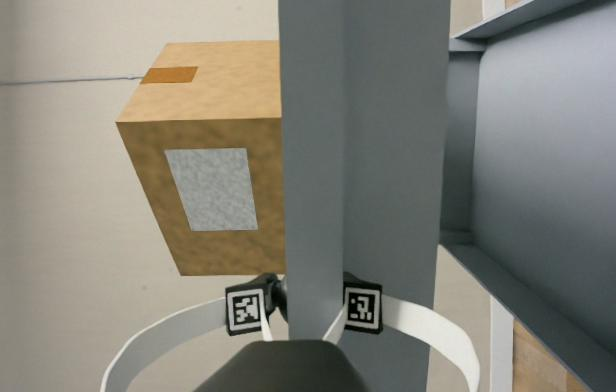

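Request:
{"name": "move", "arguments": {
  "blocking": false,
  "r1": {"base":{"translate_m":0.8,"strafe_m":-0.3}},
  "r2": {"joints":{"gripper_m":0.11}}
}}

Request:
{"name": "wait", "arguments": {
  "seconds": 1
}}

Request:
{"name": "move", "arguments": {
  "blocking": false,
  "r2": {"base":{"translate_m":-0.28}}
}}

Request:
{"name": "wait", "arguments": {
  "seconds": 1.7
}}

Request:
{"name": "move", "arguments": {
  "blocking": false,
  "r2": {"base":{"strafe_m":0.75},"joints":{"wrist_yaw_rad":1.571,"wrist_roll_rad":0,"gripper_m":0.0,"arm_m":0.15,"lift_m":0.68},"pace":"fast"}
}}

Request:
{"name": "wait", "arguments": {
  "seconds": 2.7,
  "cameras": ["r2_head_camera","r2_head_right_camera","r1_head_left_camera"]
}}

Scene clock: 1246.17 s.
earlier move: r2 done
move: r1 moving; r2 moving
r1.base_odometry: x=-1.986 y=+2.009 heading=+3.018
r1.turned_by_wheels: +0.000
r1.turned_by_imu: +0.000
r1.base_tilt: forward=-1.6 right=+1.3
r1.lidar_m: 2.94 1.98 1.85 1.87 0.25 0.28 1.57 1.55 2.86 2.93 3.74 4.59
r1.base_status: translate_m moving; strafe_m moving
r1.joint_positions: lift_m=+0.700 arm_m=+0.000 wrist_yaw_rad=+3.091 wrist_pitch_rad=+0.002 wrist_roll_rad=+0.000 gripper_m=+0.056
r1.joint_status: not commanded
r1.measured_speeds: translate_m=+0.121 strafe_m=-0.046 rotate_rad=+0.002 lift_m=+0.000 arm_m=+0.000 wrist_yaw_rad=+0.000 wrist_pitch_rad=+0.000 wrist_roll_rad=+0.000
r1.motor_effort: lift_m=+21(21) arm_m=-4(4) wheel_0=+8(8) wheel_1=+6(7) wheel_2=-9(9)
r1.servo_current: wrist_yaw_rad=33(52) wrist_pitch_rad=46(46) wrist_roll_rad=52(65) gripper_m=33(46)
r1.hand_pose: x=-0.1127 y=+0.1020 z=+0.8774 quat_wxyz=(+0.025, -0.001, +0.000, +1.000) (m; r1's base frame)
r1.wrist_depth_mm: 136 138 - - - 224 267 / 109 138 - - - 224 268 / 116 139 249 - - 224 270 / 135 153 - - - 226 271 / - 1618 - - - 225 271 / - 1618 194 - 192 228 267 / - 152 1921 153 236 225 -
r2.base_odometry: x=-2.534 y=-4.992 heading=-2.152
r2.turned_by_wheels: +0.000
r2.turned_by_imu: +0.000
r2.base_tilt: forward=-0.7 right=+0.1
r2.lidar_m: 0.42 1.79 2.19 2.08 1.54 1.09 1.07 1.30 1.45 2.63 2.59 0.47
r2.base_status: done
r2.joint_positions: lift_m=+0.692 arm_m=+0.050 wrist_yaw_rad=+0.002 wrist_pitch_rad=+0.005 wrist_roll_rad=+1.571 gripper_m=-0.012
r2.joint_status: gripper_m moving
r2.measured_speeds: all 0
r2.motor_effort: lift_m=+20(20) arm_m=+4(4) wheel_0=+6(7) wheel_1=+5(5) wheel_2=-4(4)
r2.servo_current: wrist_yaw_rad=46(59) wrist_pitch_rad=46(52) wrist_roll_rad=46(59) gripper_m=91(111)
r2.contact_limits: translate_m 0.8
r2.hand_pose: x=+0.5094 y=-0.0869 z=+0.8684 quat_wxyz=(+0.707, +0.707, +0.003, -0.001) (m; r2's base frame)
r2.wrist_depth_mm: - - - 145 202 627 - / - 469 492 150 208 778 - / - 439 442 155 215 - - / - 504 504 161 223 - - / - - 585 168 229 - - / - - 184 171 179 - 525 / - - - - - - 1182
pictures: none

Scene clock: 1247.17 s.
earlier move: r1 moving; r2 moving
r1.base_odometry: x=-2.207 y=+2.125 heading=+3.018
r1.turned_by_wheels: +0.000
r1.turned_by_imu: -0.001
r1.base_tilt: forward=-1.6 right=+1.2
r1.lidar_m: 2.92 1.96 1.84 1.87 1.51 0.47 0.42 1.89 2.89 2.95 3.78 4.35
r1.base_status: translate_m moving; strafe_m moving
r1.joint_positions: lift_m=+0.700 arm_m=+0.000 wrist_yaw_rad=+3.091 wrist_pitch_rad=+0.002 wrist_roll_rad=+0.000 gripper_m=+0.056
r1.joint_status: not commanded
r1.measured_speeds: translate_m=+0.280 strafe_m=-0.105 rotate_rad=-0.001 lift_m=+0.000 arm_m=+0.000 wrist_yaw_rad=+0.000 wrist_pitch_rad=+0.000 wrist_roll_rad=+0.000
r1.motor_effort: lift_m=+21(21) arm_m=-4(4) wheel_0=+6(12) wheel_1=+4(9) wheel_2=-6(10)
r1.servo_current: wrist_yaw_rad=59(65) wrist_pitch_rad=39(46) wrist_roll_rad=52(72) gripper_m=33(46)
r1.hand_pose: x=-0.1127 y=+0.1020 z=+0.8774 quat_wxyz=(+0.025, -0.001, +0.000, +1.000) (m; r1's base frame)
r1.wrist_depth_mm: 135 138 - 564 - - - / 107 138 549 564 - - - / 114 138 276 559 - - - / 133 150 549 564 - - - / - - 559 564 - - - / - - 191 - 187 - - / - 1863 1808 136 - - -
r2.base_odometry: x=-2.534 y=-4.992 heading=-2.152
r2.turned_by_wheels: +0.000
r2.turned_by_imu: +0.000
r2.base_tilt: forward=-0.7 right=+0.1
r2.lidar_m: 0.48 1.80 2.19 2.09 1.56 1.11 1.07 1.31 1.44 2.62 2.61 0.46
r2.base_status: done
r2.joint_positions: lift_m=+0.692 arm_m=+0.050 wrist_yaw_rad=+0.002 wrist_pitch_rad=+0.005 wrist_roll_rad=+1.571 gripper_m=+0.098
r2.joint_status: gripper_m moving
r2.measured_speeds: all 0
r2.motor_effort: lift_m=+19(20) arm_m=+4(4) wheel_0=+4(7) wheel_1=+3(5) wheel_2=-4(4)
r2.servo_current: wrist_yaw_rad=52(59) wrist_pitch_rad=39(52) wrist_roll_rad=46(65) gripper_m=72(137)
r2.contact_limits: translate_m 0.8
r2.hand_pose: x=+0.5094 y=-0.0869 z=+0.8688 quat_wxyz=(+0.707, +0.707, +0.002, -0.001) (m; r2's base frame)
r2.wrist_depth_mm: - - - 159 216 668 - / - - 521 165 222 778 - / - 455 455 171 229 - - / - - 517 177 236 - - / - - 580 182 241 - - / - - 190 185 195 - - / - - - - - - 480
wait: 1.00 s; no rest
pictures: none

Scene clock: 1247.67 s.
earlier move: r1 moving; r2 moving
move: r2 moving
r1.base_odometry: x=-2.340 y=+2.194 heading=+3.018
r1.turned_by_wheels: +0.000
r1.turned_by_imu: +0.000
r1.base_tilt: forward=-1.6 right=+1.3
r1.lidar_m: 2.87 1.96 1.81 1.86 1.68 1.06 0.66 2.11 2.90 2.96 3.80 4.19
r1.base_status: translate_m moving; strafe_m moving
r1.joint_positions: lift_m=+0.700 arm_m=+0.000 wrist_yaw_rad=+3.091 wrist_pitch_rad=+0.002 wrist_roll_rad=+0.000 gripper_m=+0.056
r1.joint_status: not commanded
r1.measured_speeds: translate_m=+0.281 strafe_m=-0.105 rotate_rad=+0.001 lift_m=+0.000 arm_m=+0.000 wrist_yaw_rad=+0.000 wrist_pitch_rad=+0.000 wrist_roll_rad=+0.000
r1.motor_effort: lift_m=+21(21) arm_m=-4(4) wheel_0=+7(7) wheel_1=+3(4) wheel_2=-5(6)
r1.servo_current: wrist_yaw_rad=59(59) wrist_pitch_rad=46(46) wrist_roll_rad=59(65) gripper_m=46(46)
r1.hand_pose: x=-0.1127 y=+0.1020 z=+0.8774 quat_wxyz=(+0.025, -0.001, +0.000, +1.000) (m; r1's base frame)
r1.wrist_depth_mm: 136 138 - 788 - - - / 107 138 - 788 - - - / 114 138 231 778 - - - / 133 150 255 778 - - - / - - - - - - - / - - 191 - 188 - - / - 1921 188 136 - - -
r2.base_odometry: x=-2.517 y=-4.966 heading=-2.152
r2.turned_by_wheels: +0.000
r2.turned_by_imu: +0.000
r2.base_tilt: forward=-0.7 right=+0.1
r2.lidar_m: 0.50 1.84 2.13 2.06 1.51 1.02 1.04 1.28 1.42 2.63 2.65 0.50
r2.base_status: translate_m moving
r2.joint_positions: lift_m=+0.692 arm_m=+0.050 wrist_yaw_rad=+0.002 wrist_pitch_rad=+0.005 wrist_roll_rad=+1.571 gripper_m=+0.110
r2.joint_status: gripper_m moving
r2.measured_speeds: translate_m=-0.121 strafe_m=+0.001 rotate_rad=+0.002 lift_m=+0.000 arm_m=+0.000 wrist_yaw_rad=+0.000 wrist_pitch_rad=+0.000 wrist_roll_rad=+0.000
r2.motor_effort: lift_m=+19(19) arm_m=+4(4) wheel_0=-4(8) wheel_1=-7(9) wheel_2=+12(12)
r2.servo_current: wrist_yaw_rad=46(52) wrist_pitch_rad=46(52) wrist_roll_rad=39(59) gripper_m=26(85)
r2.hand_pose: x=+0.5094 y=-0.0869 z=+0.8688 quat_wxyz=(+0.707, +0.707, +0.002, -0.001) (m; r2's base frame)
r2.wrist_depth_mm: - - - 184 239 1464 - / - - 559 190 247 - - / - 484 480 196 255 842 - / - - 544 203 262 866 - / - - 615 209 268 - - / - - 192 213 191 - - / - - - - - 1499 484
pictures: none

Scene clock: 1249.37 s.
earlier move: r1 moving; r2 moving
r1.base_odometry: x=-2.705 y=+2.386 heading=+3.018
r1.turned_by_wheels: +0.000
r1.turned_by_imu: +0.000
r1.base_tilt: forward=-1.6 right=+1.3
r1.lidar_m: 2.80 1.93 1.79 1.84 2.12 1.81 1.56 2.63 2.94 2.99 3.85 3.79
r1.base_status: translate_m moving; strafe_m moving
r1.joint_positions: lift_m=+0.700 arm_m=+0.000 wrist_yaw_rad=+3.091 wrist_pitch_rad=+0.002 wrist_roll_rad=+0.000 gripper_m=+0.056
r1.joint_status: not commanded
r1.measured_speeds: translate_m=+0.072 strafe_m=-0.027 rotate_rad=-0.001 lift_m=+0.000 arm_m=+0.000 wrist_yaw_rad=+0.000 wrist_pitch_rad=+0.000 wrist_roll_rad=+0.000
r1.motor_effort: lift_m=+21(21) arm_m=-4(4) wheel_0=+0(8) wheel_1=+5(6) wheel_2=+1(6)
r1.servo_current: wrist_yaw_rad=46(65) wrist_pitch_rad=46(52) wrist_roll_rad=33(65) gripper_m=46(46)
r1.hand_pose: x=-0.1127 y=+0.1020 z=+0.8774 quat_wxyz=(+0.025, -0.001, +0.000, +1.000) (m; r1's base frame)
r1.wrist_depth_mm: 136 138 - - - - - / 109 138 - - - - - / 116 139 211 - - - - / 136 154 1576 - - - - / - - - - - - - / - - 193 - 187 - - / - 1983 1576 137 - - -
r2.base_odometry: x=-2.381 y=-4.758 heading=-2.153
r2.turned_by_wheels: +0.000
r2.turned_by_imu: +0.000
r2.base_tilt: forward=-0.7 right=+0.0
r2.lidar_m: 0.73 2.13 2.17 2.09 1.15 0.79 0.85 1.11 1.08 2.63 2.74 0.75
r2.base_status: translate_m moving
r2.joint_positions: lift_m=+0.692 arm_m=+0.050 wrist_yaw_rad=+0.002 wrist_pitch_rad=+0.005 wrist_roll_rad=+1.571 gripper_m=+0.110
r2.joint_status: all done
r2.measured_speeds: all 0
r2.motor_effort: lift_m=+19(19) arm_m=+4(4) wheel_0=-6(10) wheel_1=-2(9) wheel_2=+3(14)
r2.servo_current: wrist_yaw_rad=46(59) wrist_pitch_rad=46(52) wrist_roll_rad=46(59) gripper_m=52(85)
r2.hand_pose: x=+0.5094 y=-0.0869 z=+0.8688 quat_wxyz=(+0.707, +0.707, +0.002, -0.001) (m; r2's base frame)
r2.wrist_depth_mm: - - - - - 1708 1160 / - - - 484 - - 484 / - - 750 715 504 - 500 / - - 798 517 1118 - 512 / - - 878 521 525 - 530 / - - 193 480 189 544 554 / - - - - - 564 1160
wait: 1.70 s; no rest
pictures: none

Scene clock: 1249.87 s.
earlier move: r1 moving; r2 done
move: r2 moving
r1.base_odometry: x=-2.714 y=+2.390 heading=+3.018
r1.turned_by_wheels: +0.000
r1.turned_by_imu: +0.000
r1.base_tilt: forward=-1.6 right=+1.3
r1.lidar_m: 2.82 1.91 1.78 1.83 2.12 1.86 1.73 2.65 2.94 2.99 3.85 3.77
r1.base_status: translate_m moving; strafe_m moving
r1.joint_positions: lift_m=+0.700 arm_m=+0.000 wrist_yaw_rad=+3.091 wrist_pitch_rad=+0.002 wrist_roll_rad=+0.000 gripper_m=+0.056
r1.joint_status: not commanded
r1.measured_speeds: all 0
r1.motor_effort: lift_m=+21(21) arm_m=-4(4) wheel_0=+0(5) wheel_1=+1(4) wheel_2=+2(2)
r1.servo_current: wrist_yaw_rad=46(65) wrist_pitch_rad=46(52) wrist_roll_rad=46(65) gripper_m=39(52)
r1.hand_pose: x=-0.1127 y=+0.1020 z=+0.8774 quat_wxyz=(+0.025, -0.001, +0.000, +1.000) (m; r1's base frame)
r1.wrist_depth_mm: 136 138 - - - - - / 109 139 - - - - - / 116 139 217 - - - - / 135 150 1808 - - - - / - - - - - - - / - - 193 - 187 - - / - 1921 1808 136 1756 - -
r2.base_odometry: x=-2.335 y=-4.788 heading=-2.152
r2.turned_by_wheels: +0.000
r2.turned_by_imu: +0.000
r2.base_tilt: forward=-0.7 right=+0.1
r2.lidar_m: 0.74 2.10 2.15 2.03 1.14 0.77 0.78 1.13 1.13 2.67 2.79 0.74
r2.base_status: strafe_m moving
r2.joint_positions: lift_m=+0.680 arm_m=+0.120 wrist_yaw_rad=+0.609 wrist_pitch_rad=+0.005 wrist_roll_rad=+0.929 gripper_m=+0.094
r2.joint_status: lift_m moving; arm_m moving; wrist_yaw_rad moving; wrist_roll_rad moving; gripper_m moving
r2.measured_speeds: translate_m=+0.000 strafe_m=+0.211 rotate_rad=+0.000 lift_m=+0.000 arm_m=+0.198 wrist_yaw_rad=+1.730 wrist_pitch_rad=+0.000 wrist_roll_rad=-1.820
r2.motor_effort: lift_m=+13(17) arm_m=+7(10) wheel_0=-11(14) wheel_1=+12(14) wheel_2=+3(5)
r2.servo_current: wrist_yaw_rad=156(156) wrist_pitch_rad=46(46) wrist_roll_rad=111(111) gripper_m=117(124)
r2.hand_pose: x=+0.5777 y=+0.0934 z=+0.8571 quat_wxyz=(+0.853, +0.427, +0.136, +0.267) (m; r2's base frame)
r2.wrist_depth_mm: - - - - - 330 - / - - - - 345 370 - / - - - - 392 427 - / - - - - - 439 508 / - - - - - 1661 1229 / - - 195 - 195 1366 1138 / - - - - 1708 1308 1042
pictures: none

Scene clock: 1249.93 s.
earlier move: r1 done; r2 moving
r1.base_odometry: x=-2.714 y=+2.390 heading=+3.018
r1.turned_by_wheels: +0.000
r1.turned_by_imu: +0.000
r1.base_tilt: forward=-1.6 right=+1.3
r1.lidar_m: 2.86 1.90 1.79 1.82 2.14 1.87 1.73 2.66 2.93 3.00 3.87 3.78
r1.base_status: done
r1.joint_positions: lift_m=+0.700 arm_m=+0.000 wrist_yaw_rad=+3.091 wrist_pitch_rad=+0.002 wrist_roll_rad=+0.000 gripper_m=+0.056
r1.joint_status: not commanded
r1.measured_speeds: all 0
r1.motor_effort: lift_m=+21(21) arm_m=-4(4) wheel_0=+2(5) wheel_1=+1(4) wheel_2=+2(2)
r1.servo_current: wrist_yaw_rad=39(65) wrist_pitch_rad=39(52) wrist_roll_rad=52(65) gripper_m=39(52)
r1.hand_pose: x=-0.1127 y=+0.1020 z=+0.8774 quat_wxyz=(+0.025, -0.001, +0.000, +1.000) (m; r1's base frame)
r1.wrist_depth_mm: 136 138 - - - - - / 110 138 - - - - - / 116 139 212 - - - - / 135 149 1863 - - - - / - - - - - - - / - - 194 - 187 - - / - 1921 1808 136 1921 - -
r2.base_odometry: x=-2.322 y=-4.796 heading=-2.152
r2.turned_by_wheels: +0.000
r2.turned_by_imu: +0.000
r2.base_tilt: forward=-0.7 right=+0.1
r2.lidar_m: 0.74 2.09 2.13 2.03 1.14 0.78 0.78 1.14 1.14 2.71 2.82 0.76
r2.base_status: strafe_m moving
r2.joint_positions: lift_m=+0.680 arm_m=+0.132 wrist_yaw_rad=+0.725 wrist_pitch_rad=+0.005 wrist_roll_rad=+0.807 gripper_m=+0.089
r2.joint_status: lift_m moving; arm_m moving; wrist_yaw_rad moving; wrist_roll_rad moving; gripper_m moving
r2.measured_speeds: translate_m=+0.001 strafe_m=+0.241 rotate_rad=-0.004 lift_m=+0.000 arm_m=+0.158 wrist_yaw_rad=+1.728 wrist_pitch_rad=+0.000 wrist_roll_rad=-1.820
r2.motor_effort: lift_m=+16(17) arm_m=+5(10) wheel_0=-13(14) wheel_1=+13(14) wheel_2=+4(5)
r2.servo_current: wrist_yaw_rad=98(156) wrist_pitch_rad=46(46) wrist_roll_rad=78(111) gripper_m=124(124)
r2.hand_pose: x=+0.5762 y=+0.1258 z=+0.8571 quat_wxyz=(+0.860, +0.367, +0.141, +0.325) (m; r2's base frame)
r2.wrist_depth_mm: - - - - - 290 306 / - - - - - 345 - / - - - - - 375 373 / - - - - - - 1464 / - - - - - 1661 1366 / 1808 - 193 - 192 1464 1160 / - 1756 - - 1618 1255 1042
wait: 0.07 of 2.7 s (r1 has come to rest)
pictures: r1_head_left_camera, r2_head_camera, r2_head_right_camera
Images, in order (width x height): r1_head_left_camera 420x672, r2_head_camera 420x560, r2_head_right_camera 420x672.

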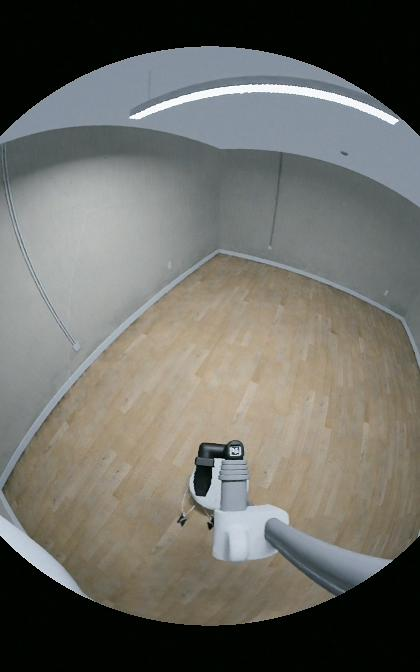

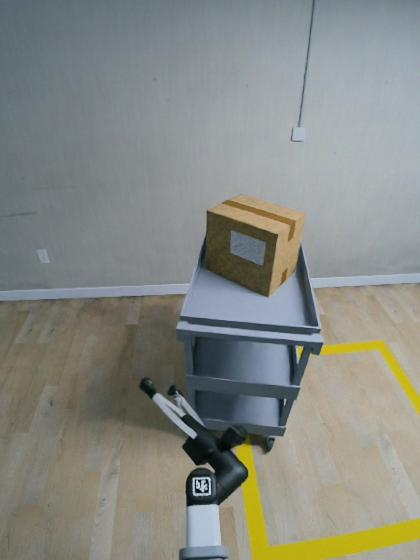

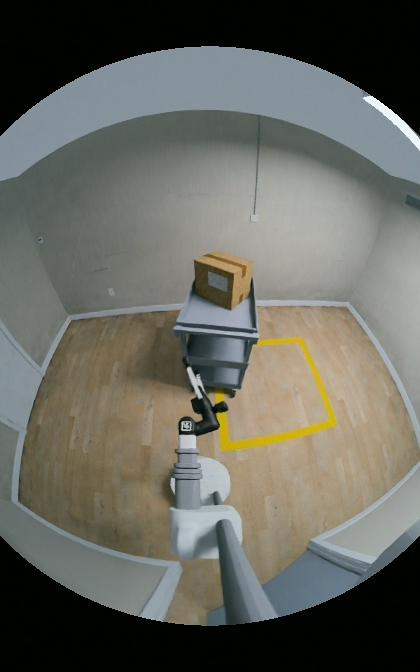

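Request:
{"name": "wait", "arguments": {
  "seconds": 0.5,
  "cameras": ["r2_head_camera","r2_head_right_camera","r2_head_left_camera"]
}}

Scene clock: 1271.23 s.
earlier move: r2 done
r1.base_odometry: x=-2.714 y=+2.390 heading=+3.018
r1.turned_by_wheels: +0.000
r1.turned_by_imu: +0.000
r1.base_tilt: forward=-1.6 right=+1.3
r1.lidar_m: 2.82 1.92 1.79 1.83 2.11 1.98 2.04 2.64 2.95 3.01 3.85 3.78
r1.base_status: done
r1.joint_positions: lift_m=+0.700 arm_m=+0.000 wrist_yaw_rad=+3.091 wrist_pitch_rad=+0.002 wrist_roll_rad=+0.000 gripper_m=+0.056
r1.joint_status: not commanded
r1.measured_speeds: all 0
r1.motor_effort: lift_m=+21(21) arm_m=-4(4) wheel_0=+2(5) wheel_1=+1(4) wheel_2=+2(2)
r1.servo_current: wrist_yaw_rad=59(72) wrist_pitch_rad=39(52) wrist_roll_rad=39(72) gripper_m=39(52)
r1.hand_pose: x=-0.1127 y=+0.1020 z=+0.8774 quat_wxyz=(+0.025, -0.001, +0.000, +1.000) (m; r1's base frame)
r1.wrist_depth_mm: 136 138 - - - - - / 110 138 - - - - - / 116 139 253 - - - - / 136 149 - - - - - / - - - - - - - / - - 193 - 187 - - / - 1983 1983 153 - - -
r2.base_odometry: x=-1.754 y=-5.170 heading=-2.152
r2.turned_by_wheels: +0.000
r2.turned_by_imu: +0.001
r2.base_tilt: forward=-0.7 right=+0.0
r2.lidar_m: 2.01 2.00 1.41 1.35 1.16 0.84 0.77 0.79 1.22 2.72 1.09 1.00
r2.base_status: done
r2.joint_positions: lift_m=+0.680 arm_m=+0.150 wrist_yaw_rad=+1.568 wrist_pitch_rad=+0.005 wrist_roll_rad=+0.002 gripper_m=+0.001
r2.joint_status: all done
r2.measured_speeds: all 0
r2.motor_effort: lift_m=+15(17) arm_m=+7(10) wheel_0=+2(20) wheel_1=-3(14) wheel_2=+3(5)
r2.servo_current: wrist_yaw_rad=46(156) wrist_pitch_rad=46(52) wrist_roll_rad=39(111) gripper_m=65(143)
r2.hand_pose: x=+0.4089 y=+0.2882 z=+0.8571 quat_wxyz=(+0.708, -0.001, +0.002, +0.706) (m; r2's base frame)
r2.wrist_depth_mm: - - - - - 1255 - / - - - - - 1308 - / - - - - - 1281 - / - - 1255 - - 1308 - / - - - - - 1281 - / - - 183 192 174 1308 - / - 116 - - - - -
wait: 0.00 of 0.5 s (r2 has come to rest)
pictures: r2_head_camera, r2_head_left_camera, r2_head_right_camera
Images, in order (width x height): r2_head_camera 420x560, r2_head_left_camera 420x672, r2_head_right_camera 420x672.

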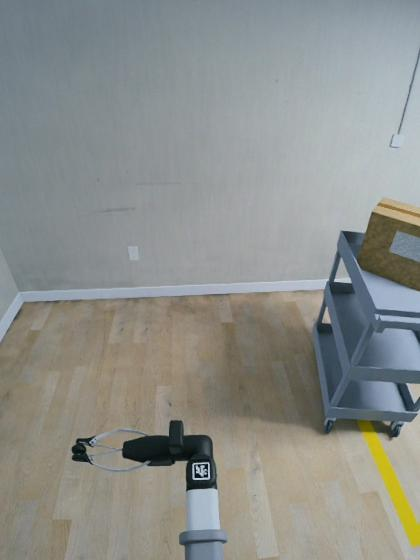

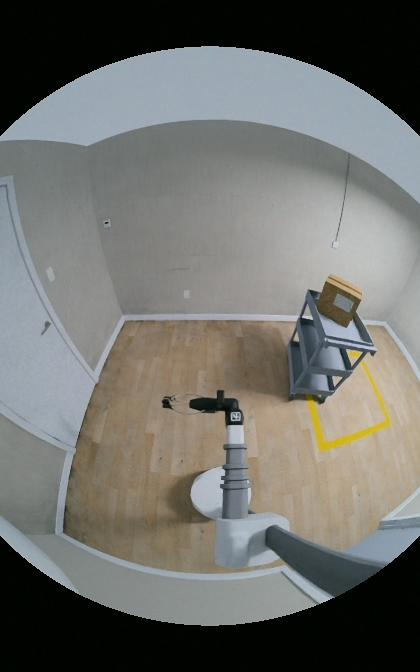

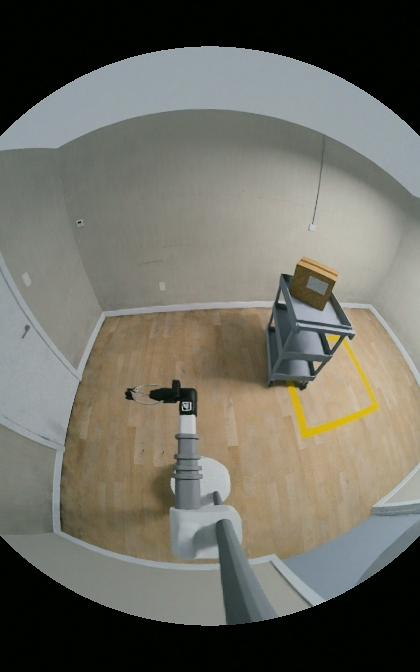

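Request:
{"name": "move", "arguments": {
  "blocking": false,
  "r2": {"base":{"translate_m":1.02},"pace":"fast"}
}}

Request:
{"name": "wait", "arguments": {
  "seconds": 8
}}

Request:
{"name": "move", "arguments": {
  "blocking": false,
  "r2": {"base":{"rotate_rad":-1.526}}
}}

Request:
{"name": "wait", "arguments": {
  "seconds": 5,
  "cameras": ["r2_head_camera","r2_head_right_camera"]
}}

Scene clock: 1285.30 s.
move: r2 moving
r1: as last shown
r1.lidar_m: 2.84 1.93 1.77 1.82 2.14 1.95 2.03 2.66 2.95 3.00 3.87 3.79
r1.motor_effort: lift_m=+21(21) arm_m=-4(4) wheel_0=+2(2) wheel_1=+1(1) wheel_2=+2(2)
r1.servo_current: wrist_yaw_rad=39(59) wrist_pitch_rad=46(46) wrist_roll_rad=33(59) gripper_m=46(52)
r1.wrist_depth_mm: 136 138 - - - - - / 109 138 - - - - - / 116 139 253 - - - - / 135 149 - - - - - / - - - - - - - / - - 193 - 187 - - / - 1921 1921 153 - - -
r2.base_odometry: x=-1.780 y=-5.209 heading=-2.152
r2.turned_by_wheels: +0.000
r2.turned_by_imu: +0.001
r2.base_tilt: forward=-0.7 right=+0.1
r2.lidar_m: 1.98 2.03 1.40 1.34 1.24 0.89 0.82 0.87 1.27 2.94 1.01 0.96
r2.base_status: translate_m moving
r2.joint_positions: lift_m=+0.680 arm_m=+0.150 wrist_yaw_rad=+1.568 wrist_pitch_rad=+0.005 wrist_roll_rad=+0.002 gripper_m=+0.001
r2.joint_status: not commanded
r2.measured_speeds: translate_m=+0.184 strafe_m=-0.001 rotate_rad=+0.001 lift_m=+0.000 arm_m=+0.000 wrist_yaw_rad=+0.000 wrist_pitch_rad=+0.000 wrist_roll_rad=+0.000
r2.motor_effort: lift_m=+15(15) arm_m=+7(7) wheel_0=+10(10) wheel_1=+9(9) wheel_2=-16(16)
r2.servo_current: wrist_yaw_rad=26(59) wrist_pitch_rad=39(52) wrist_roll_rad=39(59) gripper_m=65(72)
r2.hand_pose: x=+0.4089 y=+0.2882 z=+0.8571 quat_wxyz=(+0.708, -0.001, +0.002, +0.706) (m; r2's base frame)
r2.wrist_depth_mm: - - 1255 - - - - / - - - - - 1255 - / - - - - - 1281 - / - - - - - 1255 - / - - - - - 1281 - / - - 183 192 174 1308 - / - 116 - - - - -
pictures: none

Scene clock: 1288.70 s.
earlier move: r2 done
r1.base_odometry: x=-2.714 y=+2.390 heading=+3.018
r1.turned_by_wheels: +0.000
r1.turned_by_imu: +0.000
r1.base_tilt: forward=-1.6 right=+1.3
r1.lidar_m: 2.84 1.93 1.77 1.81 2.12 1.98 2.04 2.67 2.94 3.01 3.89 3.80
r1.base_status: not commanded
r1.joint_positions: lift_m=+0.700 arm_m=+0.000 wrist_yaw_rad=+3.091 wrist_pitch_rad=+0.002 wrist_roll_rad=+0.000 gripper_m=+0.056
r1.joint_status: not commanded
r1.measured_speeds: all 0
r1.motor_effort: lift_m=+21(21) arm_m=-4(4) wheel_0=+2(3) wheel_1=+1(2) wheel_2=+2(2)
r1.servo_current: wrist_yaw_rad=59(65) wrist_pitch_rad=39(52) wrist_roll_rad=39(72) gripper_m=46(52)
r1.hand_pose: x=-0.1127 y=+0.1020 z=+0.8774 quat_wxyz=(+0.025, -0.001, +0.000, +1.000) (m; r1's base frame)
r1.wrist_depth_mm: 136 138 - - - - - / 110 139 - - - - - / 116 139 253 - - - - / 136 149 - - - - - / - - - - - - - / - - 193 - 188 - - / - 1983 1863 153 - - -
r2.base_odometry: x=-2.314 y=-6.022 heading=-2.152
r2.turned_by_wheels: +0.000
r2.turned_by_imu: +0.002
r2.base_tilt: forward=-0.7 right=+0.1
r2.lidar_m: 1.01 1.03 1.41 1.34 1.41 1.88 1.79 1.85 0.64 0.62 0.72 1.05
r2.base_status: done
r2.joint_positions: lift_m=+0.680 arm_m=+0.150 wrist_yaw_rad=+1.568 wrist_pitch_rad=+0.005 wrist_roll_rad=+0.002 gripper_m=+0.001
r2.joint_status: not commanded
r2.measured_speeds: all 0
r2.motor_effort: lift_m=+15(15) arm_m=+7(7) wheel_0=+2(12) wheel_1=+1(10) wheel_2=-2(16)
r2.servo_current: wrist_yaw_rad=52(65) wrist_pitch_rad=39(52) wrist_roll_rad=52(59) gripper_m=65(72)
r2.hand_pose: x=+0.4089 y=+0.2882 z=+0.8571 quat_wxyz=(+0.708, -0.001, +0.002, +0.706) (m; r2's base frame)
r2.wrist_depth_mm: - - 1308 - - - - / - 1281 1308 - - - - / - 1308 1308 - - - - / - 1308 1366 - - - - / - - 1336 - - - - / - - 186 193 174 - - / - 125 - - - - -
wait: 3.40 of 8 s (r2 has come to rest)
pictures: none

Scene clock: 1289.20 s.
move: r2 moving
r1: as last shown
r1.lidar_m: 2.85 1.90 1.76 1.82 2.13 1.97 2.03 2.65 2.94 3.01 3.87 3.77
r1.motor_effort: lift_m=+21(21) arm_m=-4(4) wheel_0=+1(2) wheel_1=+1(2) wheel_2=+2(2)
r1.servo_current: wrist_yaw_rad=46(65) wrist_pitch_rad=46(52) wrist_roll_rad=46(65) gripper_m=39(39)
r1.wrist_depth_mm: 136 138 - - - - - / 110 138 - - - - - / 116 139 253 - - - - / 136 149 - - - - - / - - - - - - - / - - 194 - 187 - - / - 1921 1921 153 - - -
r2.base_odometry: x=-2.314 y=-6.022 heading=-2.404
r2.turned_by_wheels: -0.252
r2.turned_by_imu: -0.244
r2.base_tilt: forward=-0.7 right=+0.1
r2.lidar_m: 1.00 0.99 1.18 1.36 1.36 1.60 1.79 1.79 2.14 0.63 0.66 1.18
r2.base_status: rotate_rad moving
r2.joint_positions: lift_m=+0.680 arm_m=+0.150 wrist_yaw_rad=+1.569 wrist_pitch_rad=+0.005 wrist_roll_rad=+0.002 gripper_m=+0.001
r2.joint_status: not commanded
r2.measured_speeds: translate_m=-0.001 strafe_m=+0.000 rotate_rad=-0.976 lift_m=+0.000 arm_m=+0.000 wrist_yaw_rad=+0.000 wrist_pitch_rad=+0.000 wrist_roll_rad=+0.000
r2.motor_effort: lift_m=+15(15) arm_m=+7(7) wheel_0=+7(12) wheel_1=+9(10) wheel_2=+9(10)
r2.servo_current: wrist_yaw_rad=46(52) wrist_pitch_rad=39(46) wrist_roll_rad=59(59) gripper_m=59(72)
r2.hand_pose: x=+0.4088 y=+0.2882 z=+0.8571 quat_wxyz=(+0.708, -0.001, +0.002, +0.706) (m; r2's base frame)
r2.wrist_depth_mm: - - - - - - - / 1205 1281 - - - - - / - 1281 - - - - - / - 1308 - - - - - / - 1308 - - - - - / - 1281 182 193 174 - - / - 1281 - - - - -
pictures: none

Scene clock: 1290.73 s.
earlier move: r2 done
r1.base_odometry: x=-2.714 y=+2.390 heading=+3.018
r1.turned_by_wheels: +0.000
r1.turned_by_imu: +0.000
r1.base_tilt: forward=-1.6 right=+1.2
r1.lidar_m: 2.83 1.92 1.77 1.83 2.13 1.97 2.03 2.70 2.94 3.00 3.89 3.80
r1.base_status: not commanded
r1.joint_positions: lift_m=+0.700 arm_m=+0.000 wrist_yaw_rad=+3.091 wrist_pitch_rad=+0.002 wrist_roll_rad=+0.000 gripper_m=+0.056
r1.joint_status: not commanded
r1.measured_speeds: all 0
r1.motor_effort: lift_m=+21(21) arm_m=-4(4) wheel_0=+1(2) wheel_1=+1(2) wheel_2=+2(2)
r1.servo_current: wrist_yaw_rad=59(72) wrist_pitch_rad=46(52) wrist_roll_rad=65(65) gripper_m=33(46)
r1.hand_pose: x=-0.1127 y=+0.1020 z=+0.8774 quat_wxyz=(+0.025, -0.001, +0.000, +1.000) (m; r1's base frame)
r1.wrist_depth_mm: 136 138 - - - - - / 110 138 - - - - - / 116 139 252 - - - - / 136 150 - - - - - / - - - - - - - / - - 193 - 187 - - / - 1921 1921 153 - - -
r2.base_odometry: x=-2.314 y=-6.022 heading=+2.606
r2.turned_by_wheels: -1.274
r2.turned_by_imu: -1.240
r2.base_tilt: forward=-0.7 right=+0.1
r2.lidar_m: 0.64 0.76 1.02 1.00 1.06 1.46 1.36 1.45 1.86 1.80 1.95 0.65
r2.base_status: done
r2.joint_positions: lift_m=+0.680 arm_m=+0.150 wrist_yaw_rad=+1.569 wrist_pitch_rad=+0.005 wrist_roll_rad=+0.002 gripper_m=+0.001
r2.joint_status: not commanded
r2.measured_speeds: all 0
r2.motor_effort: lift_m=+15(15) arm_m=+6(7) wheel_0=+4(12) wheel_1=+3(11) wheel_2=+4(12)
r2.servo_current: wrist_yaw_rad=59(59) wrist_pitch_rad=46(52) wrist_roll_rad=52(59) gripper_m=65(72)
r2.hand_pose: x=+0.4088 y=+0.2882 z=+0.8571 quat_wxyz=(+0.708, -0.001, +0.002, +0.706) (m; r2's base frame)
r2.wrist_depth_mm: - - - - - - - / - - - - - - - / - - - - - - - / - - - - - - - / - - - - - - - / - - 184 191 174 - - / - 116 - - - - -
wait: 1.53 of 5 s (r2 has come to rest)
pictures: r2_head_camera, r2_head_right_camera
Images, in order (width x height): r2_head_camera 420x560, r2_head_right_camera 420x672.

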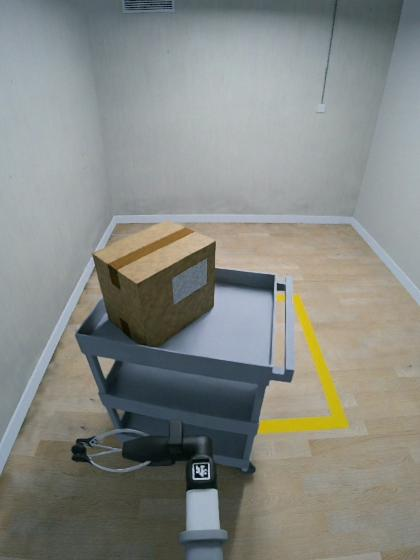

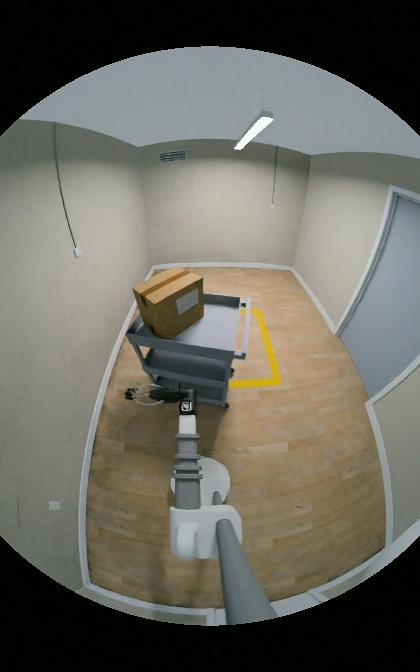

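Request:
{"name": "zoom_image", "arguments": {
  "camera": "r2_head_camera",
  "region": [60, 210, 360, 490]
}}

Scaled by 1.680 from the camera's 420x560 image, which has a finer 1200x1600 frame.

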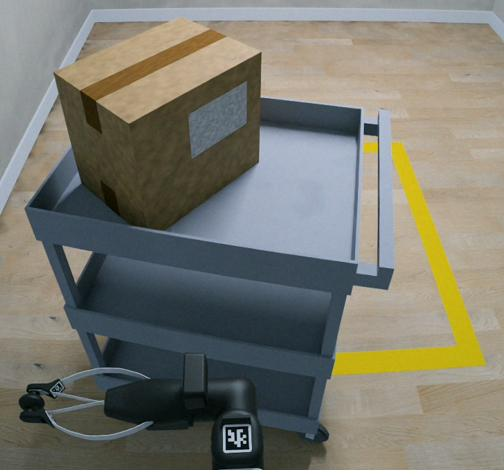

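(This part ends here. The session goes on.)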